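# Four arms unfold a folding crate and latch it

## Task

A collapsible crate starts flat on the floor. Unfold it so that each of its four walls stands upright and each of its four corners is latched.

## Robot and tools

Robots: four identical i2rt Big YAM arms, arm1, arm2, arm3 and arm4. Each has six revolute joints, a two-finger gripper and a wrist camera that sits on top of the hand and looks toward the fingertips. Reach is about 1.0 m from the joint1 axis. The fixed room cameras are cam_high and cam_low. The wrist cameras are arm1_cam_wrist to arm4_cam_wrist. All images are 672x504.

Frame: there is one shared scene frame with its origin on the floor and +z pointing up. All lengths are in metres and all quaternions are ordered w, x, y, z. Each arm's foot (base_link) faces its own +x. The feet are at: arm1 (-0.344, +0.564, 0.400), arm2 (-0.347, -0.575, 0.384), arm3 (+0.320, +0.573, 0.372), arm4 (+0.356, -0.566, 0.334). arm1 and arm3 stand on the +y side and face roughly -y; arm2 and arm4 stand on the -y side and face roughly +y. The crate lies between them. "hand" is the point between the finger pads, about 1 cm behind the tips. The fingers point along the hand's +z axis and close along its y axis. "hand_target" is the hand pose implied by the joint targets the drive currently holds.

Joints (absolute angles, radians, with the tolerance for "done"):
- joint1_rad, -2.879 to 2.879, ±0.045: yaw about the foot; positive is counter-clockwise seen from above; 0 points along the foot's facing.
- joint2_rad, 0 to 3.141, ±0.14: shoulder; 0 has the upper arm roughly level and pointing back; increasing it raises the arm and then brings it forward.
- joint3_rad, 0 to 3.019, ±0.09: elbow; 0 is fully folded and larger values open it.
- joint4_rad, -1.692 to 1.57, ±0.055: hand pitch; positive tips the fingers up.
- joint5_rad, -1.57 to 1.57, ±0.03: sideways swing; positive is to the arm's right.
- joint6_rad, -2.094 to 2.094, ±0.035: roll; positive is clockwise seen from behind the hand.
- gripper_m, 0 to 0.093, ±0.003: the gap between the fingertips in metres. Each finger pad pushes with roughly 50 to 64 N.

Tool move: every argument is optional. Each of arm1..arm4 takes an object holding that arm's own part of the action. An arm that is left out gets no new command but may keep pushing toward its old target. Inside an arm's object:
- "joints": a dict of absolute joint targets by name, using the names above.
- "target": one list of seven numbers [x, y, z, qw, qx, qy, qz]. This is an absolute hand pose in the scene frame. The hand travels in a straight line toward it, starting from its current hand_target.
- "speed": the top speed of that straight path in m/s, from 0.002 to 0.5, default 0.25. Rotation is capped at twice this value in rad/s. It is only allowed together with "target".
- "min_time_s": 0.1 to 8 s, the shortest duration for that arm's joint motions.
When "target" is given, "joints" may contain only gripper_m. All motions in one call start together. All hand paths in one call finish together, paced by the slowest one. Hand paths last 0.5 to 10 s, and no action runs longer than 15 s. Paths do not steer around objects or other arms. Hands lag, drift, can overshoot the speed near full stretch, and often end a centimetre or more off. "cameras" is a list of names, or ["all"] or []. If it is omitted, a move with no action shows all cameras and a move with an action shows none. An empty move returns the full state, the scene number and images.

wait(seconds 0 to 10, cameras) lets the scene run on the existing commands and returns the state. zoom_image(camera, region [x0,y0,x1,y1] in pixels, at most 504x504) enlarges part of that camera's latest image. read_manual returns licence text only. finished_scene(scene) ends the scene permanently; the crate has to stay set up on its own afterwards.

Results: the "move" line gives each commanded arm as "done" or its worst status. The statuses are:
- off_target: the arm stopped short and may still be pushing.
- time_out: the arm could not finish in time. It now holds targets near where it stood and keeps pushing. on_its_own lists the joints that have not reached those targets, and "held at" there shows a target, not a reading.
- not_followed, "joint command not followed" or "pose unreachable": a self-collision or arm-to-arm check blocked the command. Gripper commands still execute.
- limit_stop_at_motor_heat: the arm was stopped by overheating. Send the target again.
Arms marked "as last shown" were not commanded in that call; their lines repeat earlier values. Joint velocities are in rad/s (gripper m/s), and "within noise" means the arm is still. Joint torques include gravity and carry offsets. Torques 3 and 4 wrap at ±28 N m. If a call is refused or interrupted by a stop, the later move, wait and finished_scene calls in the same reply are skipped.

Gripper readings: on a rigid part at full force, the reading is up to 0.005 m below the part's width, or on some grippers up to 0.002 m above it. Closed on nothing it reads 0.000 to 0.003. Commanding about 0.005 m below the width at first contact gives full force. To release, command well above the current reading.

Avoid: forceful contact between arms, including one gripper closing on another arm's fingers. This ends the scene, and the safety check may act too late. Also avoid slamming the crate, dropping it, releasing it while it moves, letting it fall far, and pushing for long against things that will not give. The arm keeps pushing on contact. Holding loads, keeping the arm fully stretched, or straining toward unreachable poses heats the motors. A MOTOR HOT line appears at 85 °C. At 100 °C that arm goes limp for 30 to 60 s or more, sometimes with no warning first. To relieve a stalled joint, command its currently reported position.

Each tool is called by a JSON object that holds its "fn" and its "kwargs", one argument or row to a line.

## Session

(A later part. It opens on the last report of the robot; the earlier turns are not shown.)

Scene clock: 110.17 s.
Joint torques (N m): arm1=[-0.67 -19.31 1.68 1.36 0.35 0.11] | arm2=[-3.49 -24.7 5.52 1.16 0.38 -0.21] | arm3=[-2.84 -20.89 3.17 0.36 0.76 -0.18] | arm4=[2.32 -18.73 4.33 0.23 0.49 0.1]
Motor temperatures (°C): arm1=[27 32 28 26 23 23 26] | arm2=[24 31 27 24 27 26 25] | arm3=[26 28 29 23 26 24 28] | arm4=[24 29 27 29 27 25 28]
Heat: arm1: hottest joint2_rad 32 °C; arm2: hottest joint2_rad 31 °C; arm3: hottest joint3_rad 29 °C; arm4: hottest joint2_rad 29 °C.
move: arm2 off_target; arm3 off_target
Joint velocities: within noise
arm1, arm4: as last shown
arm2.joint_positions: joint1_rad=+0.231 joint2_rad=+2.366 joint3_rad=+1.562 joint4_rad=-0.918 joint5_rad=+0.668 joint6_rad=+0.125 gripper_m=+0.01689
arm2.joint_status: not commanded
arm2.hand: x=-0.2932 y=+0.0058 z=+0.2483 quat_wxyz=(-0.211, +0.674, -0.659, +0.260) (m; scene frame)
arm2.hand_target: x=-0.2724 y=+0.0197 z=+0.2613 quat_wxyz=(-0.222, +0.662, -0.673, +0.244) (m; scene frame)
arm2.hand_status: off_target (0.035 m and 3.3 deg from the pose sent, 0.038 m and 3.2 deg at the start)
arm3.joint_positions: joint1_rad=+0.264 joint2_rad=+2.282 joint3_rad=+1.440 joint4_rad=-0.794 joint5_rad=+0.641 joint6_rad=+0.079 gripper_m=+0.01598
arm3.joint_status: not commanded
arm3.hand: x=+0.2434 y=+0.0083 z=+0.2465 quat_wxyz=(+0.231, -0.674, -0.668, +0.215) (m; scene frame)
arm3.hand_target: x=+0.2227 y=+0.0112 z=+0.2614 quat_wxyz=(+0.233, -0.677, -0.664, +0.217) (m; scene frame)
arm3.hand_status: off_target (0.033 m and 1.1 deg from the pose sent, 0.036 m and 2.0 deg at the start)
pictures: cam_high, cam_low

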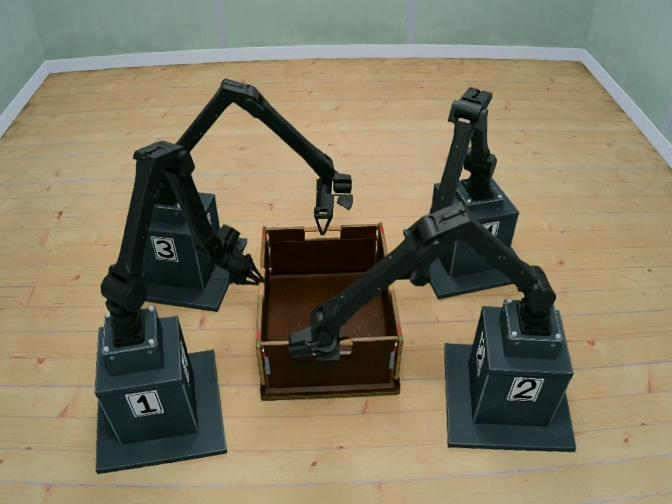

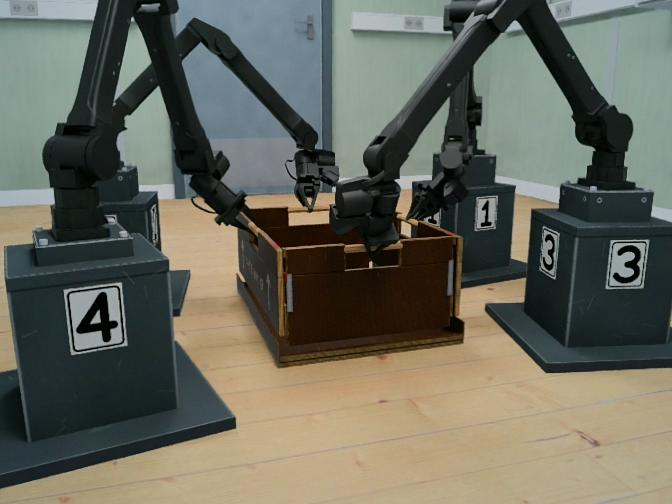

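{"fn": "move", "kwargs": {
  "arm2": {"target": [-0.297, 0.018, 0.262, -0.222, 0.664, -0.671, 0.247], "speed": 0.15},
  "arm3": {"target": [0.2445, 0.010, 0.262, -0.235, 0.675, 0.665, -0.216], "speed": 0.15},
  "cameras": []
}}

{"fn": "move", "kwargs": {
  "arm2": {"joints": {"gripper_m": 0.055}},
  "arm3": {"joints": {"gripper_m": 0.055}},
  "cameras": ["arm2_cam_wrist", "arm3_cam_wrist"]
}}

{"fn": "move", "kwargs": {
  "arm2": {"target": [-0.362, 0.020, 0.342, -0.222, 0.664, -0.671, 0.247], "speed": 0.12},
  "arm3": {"target": [0.3065, 0.010, 0.347, -0.235, 0.675, 0.665, -0.216], "speed": 0.12},
  "arm1": {"joints": {"gripper_m": 0.055}},
  "arm4": {"joints": {"gripper_m": 0.055}},
  "cameras": ["cam_low", "cam_high"]
}}

{"fn": "move", "kwargs": {
  "arm1": {"target": [-0.021, 0.294, 0.3225, -0.008, -0.003, -0.924, 0.383], "speed": 0.12},
  "arm4": {"target": [-0.018, -0.271, 0.3315, -0.388, 0.922, 0.0, 0.010], "speed": 0.12},
  "cameras": ["all"]
}}

{"fn": "zoom_image", "kwargs": {
  "camera": "cam_high",
  "region": [240, 200, 420, 410]
}}

{"fn": "zoom_image", "kwargs": {
  "camera": "cam_low",
  "region": [220, 180, 480, 375]
}}

Scene clock: 118.10 s.
Joint torques (N m): arm1=[-0.32 -19.49 1.72 1.37 0.33 0.14] | arm2=[0.15 -24.29 6.48 -0.24 0.32 0.17] | arm3=[-0.5 -20.01 4.51 -1.36 0.8 0.16] | arm4=[2.32 -18.73 4.31 0.23 0.48 0.1]
Motor temperatures (°C): arm1=[27 31 28 26 23 23 26] | arm2=[24 32 26 24 27 26 26] | arm3=[26 29 29 23 26 24 28] | arm4=[24 30 27 29 27 24 28]
Heat: arm1: hottest joint2_rad 31 °C; arm2: hottest joint2_rad 32 °C; arm3: hottest joint2_rad 29 °C; arm4: hottest joint2_rad 30 °C.
move: arm2 off_target; arm3 off_target
Joint velocities: within noise
arm1, arm4: as last shown
arm2.joint_positions: joint1_rad=+0.233 joint2_rad=+2.366 joint3_rad=+1.562 joint4_rad=-0.920 joint5_rad=+0.668 joint6_rad=+0.131 gripper_m=+0.01689
arm2.joint_status: not commanded
arm2.hand: x=-0.2941 y=+0.0056 z=+0.2484 quat_wxyz=(-0.212, +0.672, -0.660, +0.260) (m; scene frame)
arm2.hand_target: x=-0.2975 y=+0.0179 z=+0.2618 quat_wxyz=(-0.221, +0.667, -0.667, +0.247) (m; scene frame)
arm2.hand_status: off_target (0.019 m and 2.5 deg from the pose sent, 0.019 m and 2.7 deg at the start)
arm3.joint_positions: joint1_rad=+0.264 joint2_rad=+2.282 joint3_rad=+1.440 joint4_rad=-0.796 joint5_rad=+0.641 joint6_rad=+0.082 gripper_m=+0.01598
arm3.joint_status: not commanded
arm3.hand: x=+0.2434 y=+0.0086 z=+0.2465 quat_wxyz=(+0.231, -0.675, -0.667, +0.215) (m; scene frame)
arm3.hand_target: x=+0.2442 y=+0.0098 z=+0.2616 quat_wxyz=(+0.236, -0.673, -0.667, +0.215) (m; scene frame)
arm3.hand_status: off_target (0.016 m and 0.6 deg from the pose sent, 0.016 m and 0.6 deg at the start)
pictures: none
No camera images: "cameras" was empty.

Scene clock: 118.77 s.
Joint torques (N m): arm1=[-0.26 -19.43 1.7 1.32 0.32 0.14] | arm2=[0.03 -24.29 6.49 -0.23 0.32 0.14] | arm3=[-0.62 -19.6 4.52 -0.27 0.66 0.19] | arm4=[2.32 -18.73 4.33 0.23 0.48 0.1]
Motor temperatures (°C): arm1=[27 31 28 26 23 23 26] | arm2=[24 32 26 24 27 26 26] | arm3=[26 29 29 23 26 24 28] | arm4=[24 30 27 29 27 24 28]
Heat: arm1: hottest joint2_rad 31 °C; arm2: hottest joint2_rad 32 °C; arm3: hottest joint2_rad 29 °C; arm4: hottest joint2_rad 30 °C.
move: arm2 done; arm3 done
Joint velocities: within noise
arm1, arm4: as last shown
arm2.joint_positions: joint1_rad=+0.228 joint2_rad=+2.366 joint3_rad=+1.562 joint4_rad=-0.920 joint5_rad=+0.668 joint6_rad=+0.134 gripper_m=+0.05481
arm2.joint_status: all done
arm2.hand: x=-0.2914 y=+0.0053 z=+0.2484 quat_wxyz=(-0.211, +0.670, -0.663, +0.260) (m; scene frame)
arm2.hand_target: x=-0.2948 y=+0.0177 z=+0.2618 quat_wxyz=(-0.220, +0.665, -0.669, +0.248) (m; scene frame)
arm2.hand_status: not commanded
arm3.joint_positions: joint1_rad=+0.256 joint2_rad=+2.275 joint3_rad=+1.440 joint4_rad=-0.828 joint5_rad=+0.646 joint6_rad=+0.081 gripper_m=+0.05481
arm3.joint_status: all done
arm3.hand: x=+0.2382 y=+0.0144 z=+0.2508 quat_wxyz=(+0.242, -0.673, -0.667, +0.207) (m; scene frame)
arm3.hand_target: x=+0.2396 y=+0.0124 z=+0.2611 quat_wxyz=(+0.240, -0.674, -0.666, +0.212) (m; scene frame)
arm3.hand_status: not commanded
pictures: arm2_cam_wrist, arm3_cam_wrist

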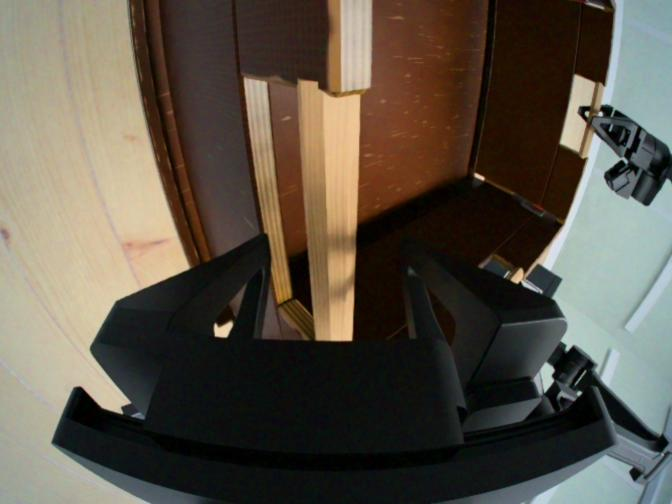

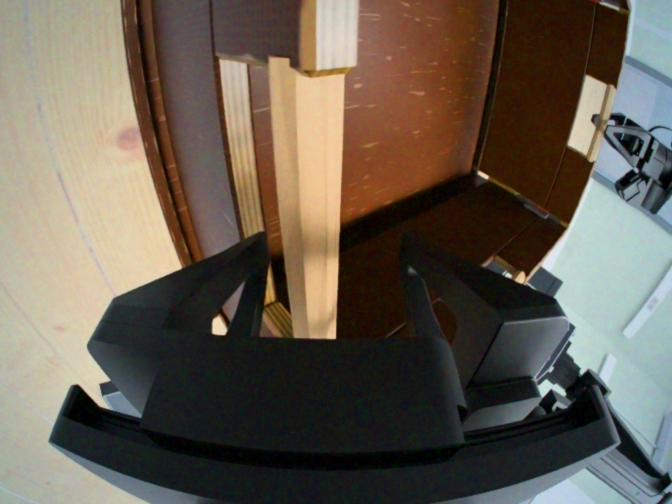

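Scene clock: 120.47 s.
Joint torques (N m): arm1=[-0.85 -17.67 2.11 1.33 0.41 0.12] | arm2=[-0.44 -25.64 8.05 -0.42 0.33 0.13] | arm3=[-0.09 -19.25 8.21 -0.51 0.33 0.18] | arm4=[2.84 -15.27 5.22 0.53 0.3 0.1]
Motor temperatures (°C): arm1=[27 32 28 26 23 23 26] | arm2=[24 32 26 24 27 26 25] | arm3=[26 29 29 23 26 23 28] | arm4=[24 30 27 29 27 24 28]
Heat: arm1: hottest joint2_rad 32 °C; arm2: hottest joint2_rad 32 °C; arm3: hottest joint2_rad 29 °C; arm4: hottest joint2_rad 30 °C.
move: arm1 done; arm2 off_target; arm3 off_target; arm4 done
Joint velocities: within noise
arm1.joint_positions: joint1_rad=+0.789 joint2_rad=+2.136 joint3_rad=+0.756 joint4_rad=+0.337 joint5_rad=+0.609 joint6_rad=-0.764 gripper_m=+0.05497
arm1.joint_status: all done
arm1.hand: x=-0.0176 y=+0.2199 z=+0.2519 quat_wxyz=(-0.009, +0.000, -0.923, +0.385) (m; scene frame)
arm1.hand_target: x=-0.0199 y=+0.2204 z=+0.2524 quat_wxyz=(-0.007, -0.001, -0.924, +0.383) (m; scene frame)
arm1.hand_status: not commanded
arm2.joint_positions: joint1_rad=+0.337 joint2_rad=+2.288 joint3_rad=+1.617 joint4_rad=-1.160 joint5_rad=+0.653 joint6_rad=+0.274 gripper_m=+0.05489
arm2.joint_status: not commanded
arm2.hand: x=-0.3557 y=+0.0014 z=+0.3133 quat_wxyz=(-0.208, +0.670, -0.660, +0.270) (m; scene frame)
arm2.hand_target: x=-0.3622 y=+0.0212 z=+0.3416 quat_wxyz=(-0.224, +0.663, -0.671, +0.245) (m; scene frame)
arm2.hand_status: off_target (0.035 m and 3.5 deg from the pose sent, 0.118 m and 2.3 deg at the start)
arm3.joint_positions: joint1_rad=+0.368 joint2_rad=+2.148 joint3_rad=+1.454 joint4_rad=-1.072 joint5_rad=+0.641 joint6_rad=+0.217 gripper_m=+0.05490
arm3.joint_status: not commanded
arm3.hand: x=+0.2989 y=+0.0265 z=+0.3283 quat_wxyz=(+0.253, -0.668, -0.669, +0.205) (m; scene frame)
arm3.hand_target: x=+0.3068 y=+0.0082 z=+0.3468 quat_wxyz=(+0.233, -0.676, -0.665, +0.218) (m; scene frame)
arm3.hand_status: off_target (0.026 m and 2.5 deg from the pose sent, 0.118 m and 1.4 deg at the start)
arm4.joint_positions: joint1_rad=+0.783 joint2_rad=+1.976 joint3_rad=+0.903 joint4_rad=+0.006 joint5_rad=+0.655 joint6_rad=-0.739 gripper_m=+0.05496
arm4.joint_status: all done
arm4.hand: x=-0.0191 y=-0.1930 z=+0.2648 quat_wxyz=(-0.391, +0.920, -0.008, +0.004) (m; scene frame)
arm4.hand_target: x=-0.0172 y=-0.1985 z=+0.2610 quat_wxyz=(-0.387, +0.922, +0.002, +0.012) (m; scene frame)
arm4.hand_status: not commanded
pictures: cam_high, cam_low

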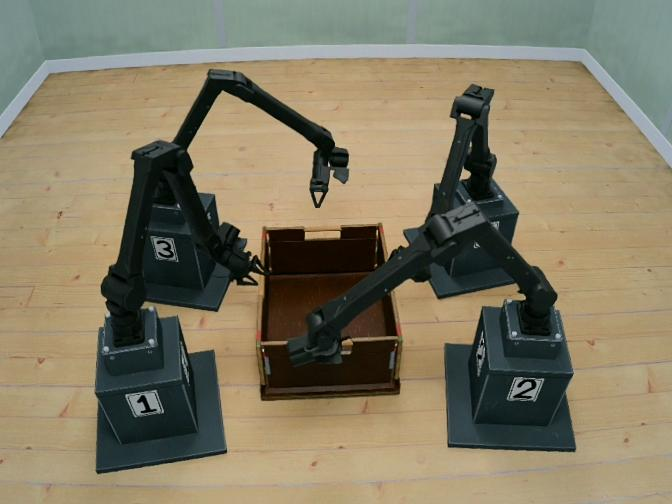

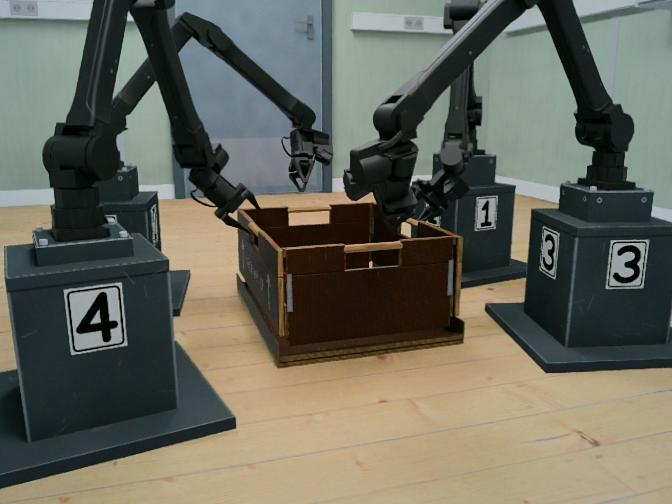

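Scene clock: 122.20 s.
Joint torques (N m): arm1=[0.62 -15.68 2.91 0.9 0.64 0.22] | arm2=[0.26 -25.7 8.05 -0.42 0.33 0.13] | arm3=[0.38 -18.43 8.14 -0.51 0.34 0.24] | arm4=[2.32 -13.45 6.12 0.29 0.37 0.33]
Motor temperatures (°C): arm1=[27 32 28 26 23 23 26] | arm2=[24 31 26 24 27 26 25] | arm3=[26 28 29 23 26 23 28] | arm4=[24 30 27 29 27 25 28]
Heat: arm1: hottest joint2_rad 32 °C; arm2: hottest joint2_rad 31 °C; arm3: hottest joint3_rad 29 °C; arm4: hottest joint2_rad 30 °C.
move: arm1 done; arm4 done
Joint velocities: within noise
arm1.joint_positions: joint1_rad=+0.945 joint2_rad=+1.866 joint3_rad=+0.638 joint4_rad=+0.077 joint5_rad=+0.683 joint6_rad=-0.584 gripper_m=+0.05497
arm1.joint_status: not commanded
arm1.hand: x=-0.0202 y=+0.2890 z=+0.3223 quat_wxyz=(-0.008, -0.002, -0.923, +0.384) (m; scene frame)
arm1.hand_target: x=-0.0211 y=+0.2930 z=+0.3227 quat_wxyz=(-0.008, -0.003, -0.923, +0.384) (m; scene frame)
arm1.hand_status: done (0.005 m and 0.2 deg from the pose sent, 0.102 m and 0.4 deg at the start)
arm2.joint_positions: joint1_rad=+0.336 joint2_rad=+2.288 joint3_rad=+1.617 joint4_rad=-1.160 joint5_rad=+0.653 joint6_rad=+0.274 gripper_m=+0.05489
arm2.joint_status: not commanded
arm2.hand: x=-0.3548 y=+0.0014 z=+0.3133 quat_wxyz=(-0.208, +0.669, -0.660, +0.271) (m; scene frame)
arm2.hand_target: x=-0.3613 y=+0.0213 z=+0.3416 quat_wxyz=(-0.224, +0.663, -0.671, +0.245) (m; scene frame)
arm2.hand_status: not commanded
arm3.joint_positions: joint1_rad=+0.367 joint2_rad=+2.148 joint3_rad=+1.454 joint4_rad=-1.072 joint5_rad=+0.641 joint6_rad=+0.217 gripper_m=+0.05490
arm3.joint_status: not commanded
arm3.hand: x=+0.2980 y=+0.0265 z=+0.3283 quat_wxyz=(+0.253, -0.669, -0.668, +0.205) (m; scene frame)
arm3.hand_target: x=+0.3059 y=+0.0082 z=+0.3468 quat_wxyz=(+0.233, -0.676, -0.664, +0.218) (m; scene frame)
arm3.hand_status: not commanded
arm4.joint_positions: joint1_rad=+0.933 joint2_rad=+1.749 joint3_rad=+0.837 joint4_rad=-0.261 joint5_rad=+0.720 joint6_rad=-0.590 gripper_m=+0.05496
arm4.joint_status: not commanded
arm4.hand: x=-0.0224 y=-0.2660 z=+0.3346 quat_wxyz=(-0.392, +0.920, +0.004, +0.007) (m; scene frame)
arm4.hand_target: x=-0.0188 y=-0.2707 z=+0.3322 quat_wxyz=(-0.390, +0.921, +0.001, +0.010) (m; scene frame)
arm4.hand_status: done (0.007 m and 0.7 deg from the pose sent, 0.103 m and 1.1 deg at the start)
pictures: arm1_cam_wrist, arm2_cam_wrist, arm3_cam_wrist, arm4_cam_wrist, cam_high, cam_low

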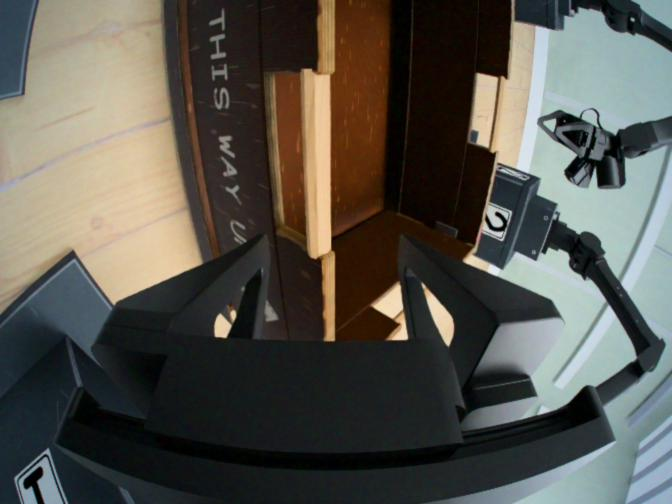

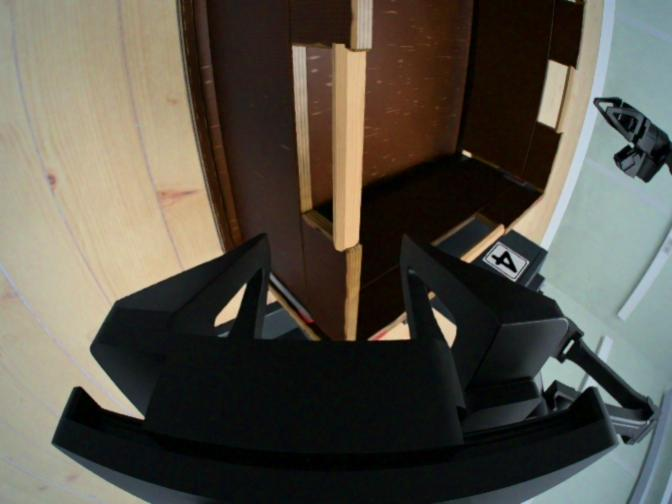

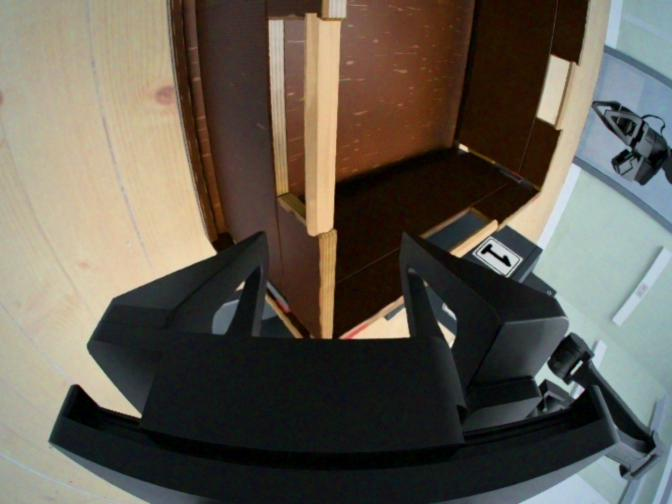

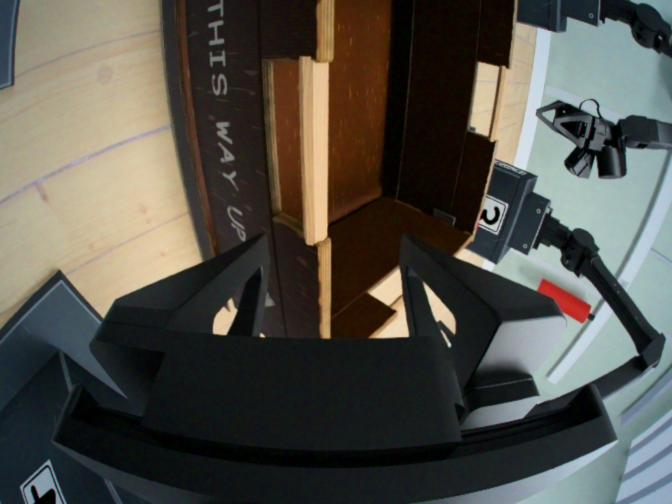

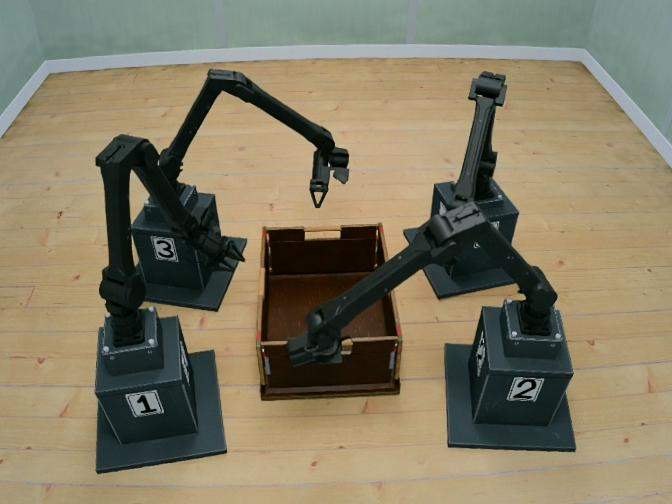

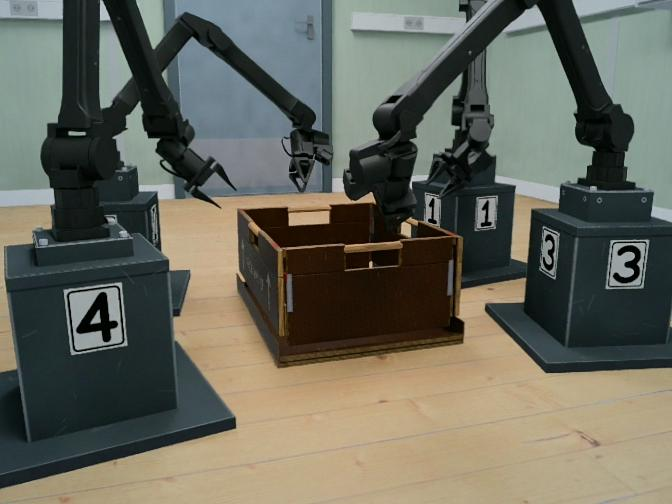

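Scaled by 2.400 from the camera's 672x504 image, which has a finer 960x720 frame.

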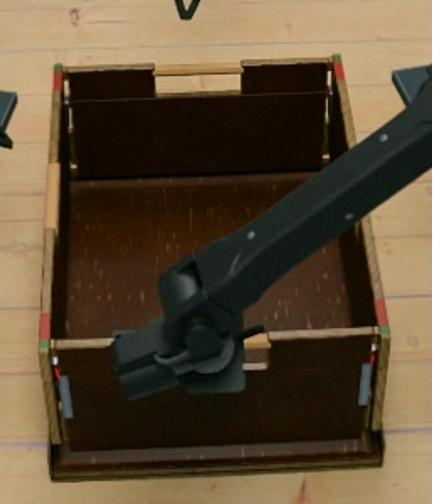

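Scaled by 1.938 from the camera's 672x504 image, which has a finer 960x720 frame.

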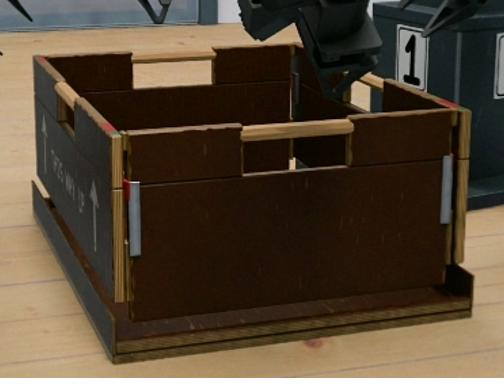

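{"fn": "zoom_image", "kwargs": {
  "camera": "cam_low",
  "region": [265, 225, 345, 345]
}}

{"fn": "zoom_image", "kwargs": {
  "camera": "cam_low",
  "region": [400, 215, 480, 335]
}}

{"fn": "zoom_image", "kwargs": {
  "camera": "cam_high",
  "region": [245, 310, 305, 400]
}}

{"fn": "zoom_image", "kwargs": {
  "camera": "cam_high",
  "region": [360, 310, 420, 400]
}}

{"fn": "zoom_image", "kwargs": {
  "camera": "cam_high",
  "region": [250, 215, 400, 285]
}}

Scaled by 4.200 from the camera's 672x504 image, which has a finer 960x720 frame.

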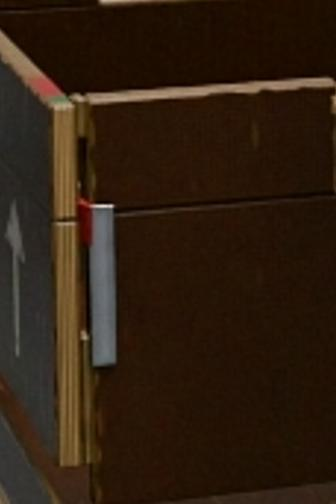

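Scaled by 4.200 from the camera's 672x504 image, which has a finer 960x720 frame.

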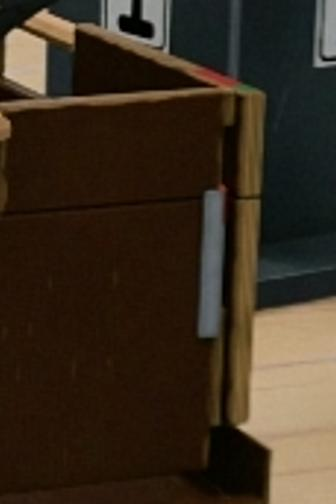

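Scaled by 5.600 from the camera's 672x504 image, which has a finer 960x720 frame.

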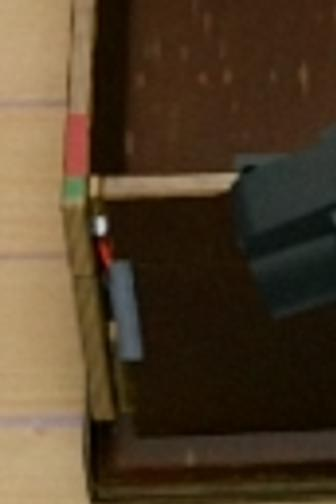

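Scaled by 5.600 from the camera's 672x504 image, which has a finer 960x720 frame.

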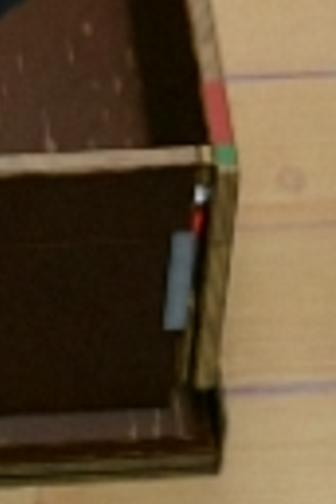

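Scaled by 3.360 from the camera's 672x504 image, which has a finer 960x720 frame.

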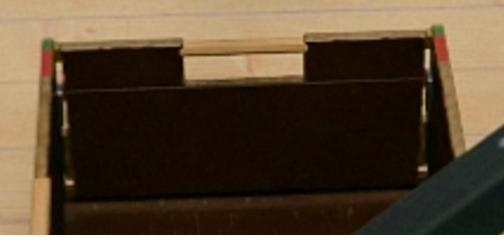

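{"fn": "finished_scene", "kwargs": {
  "scene": 2
}}

The scene is finished: the task was done.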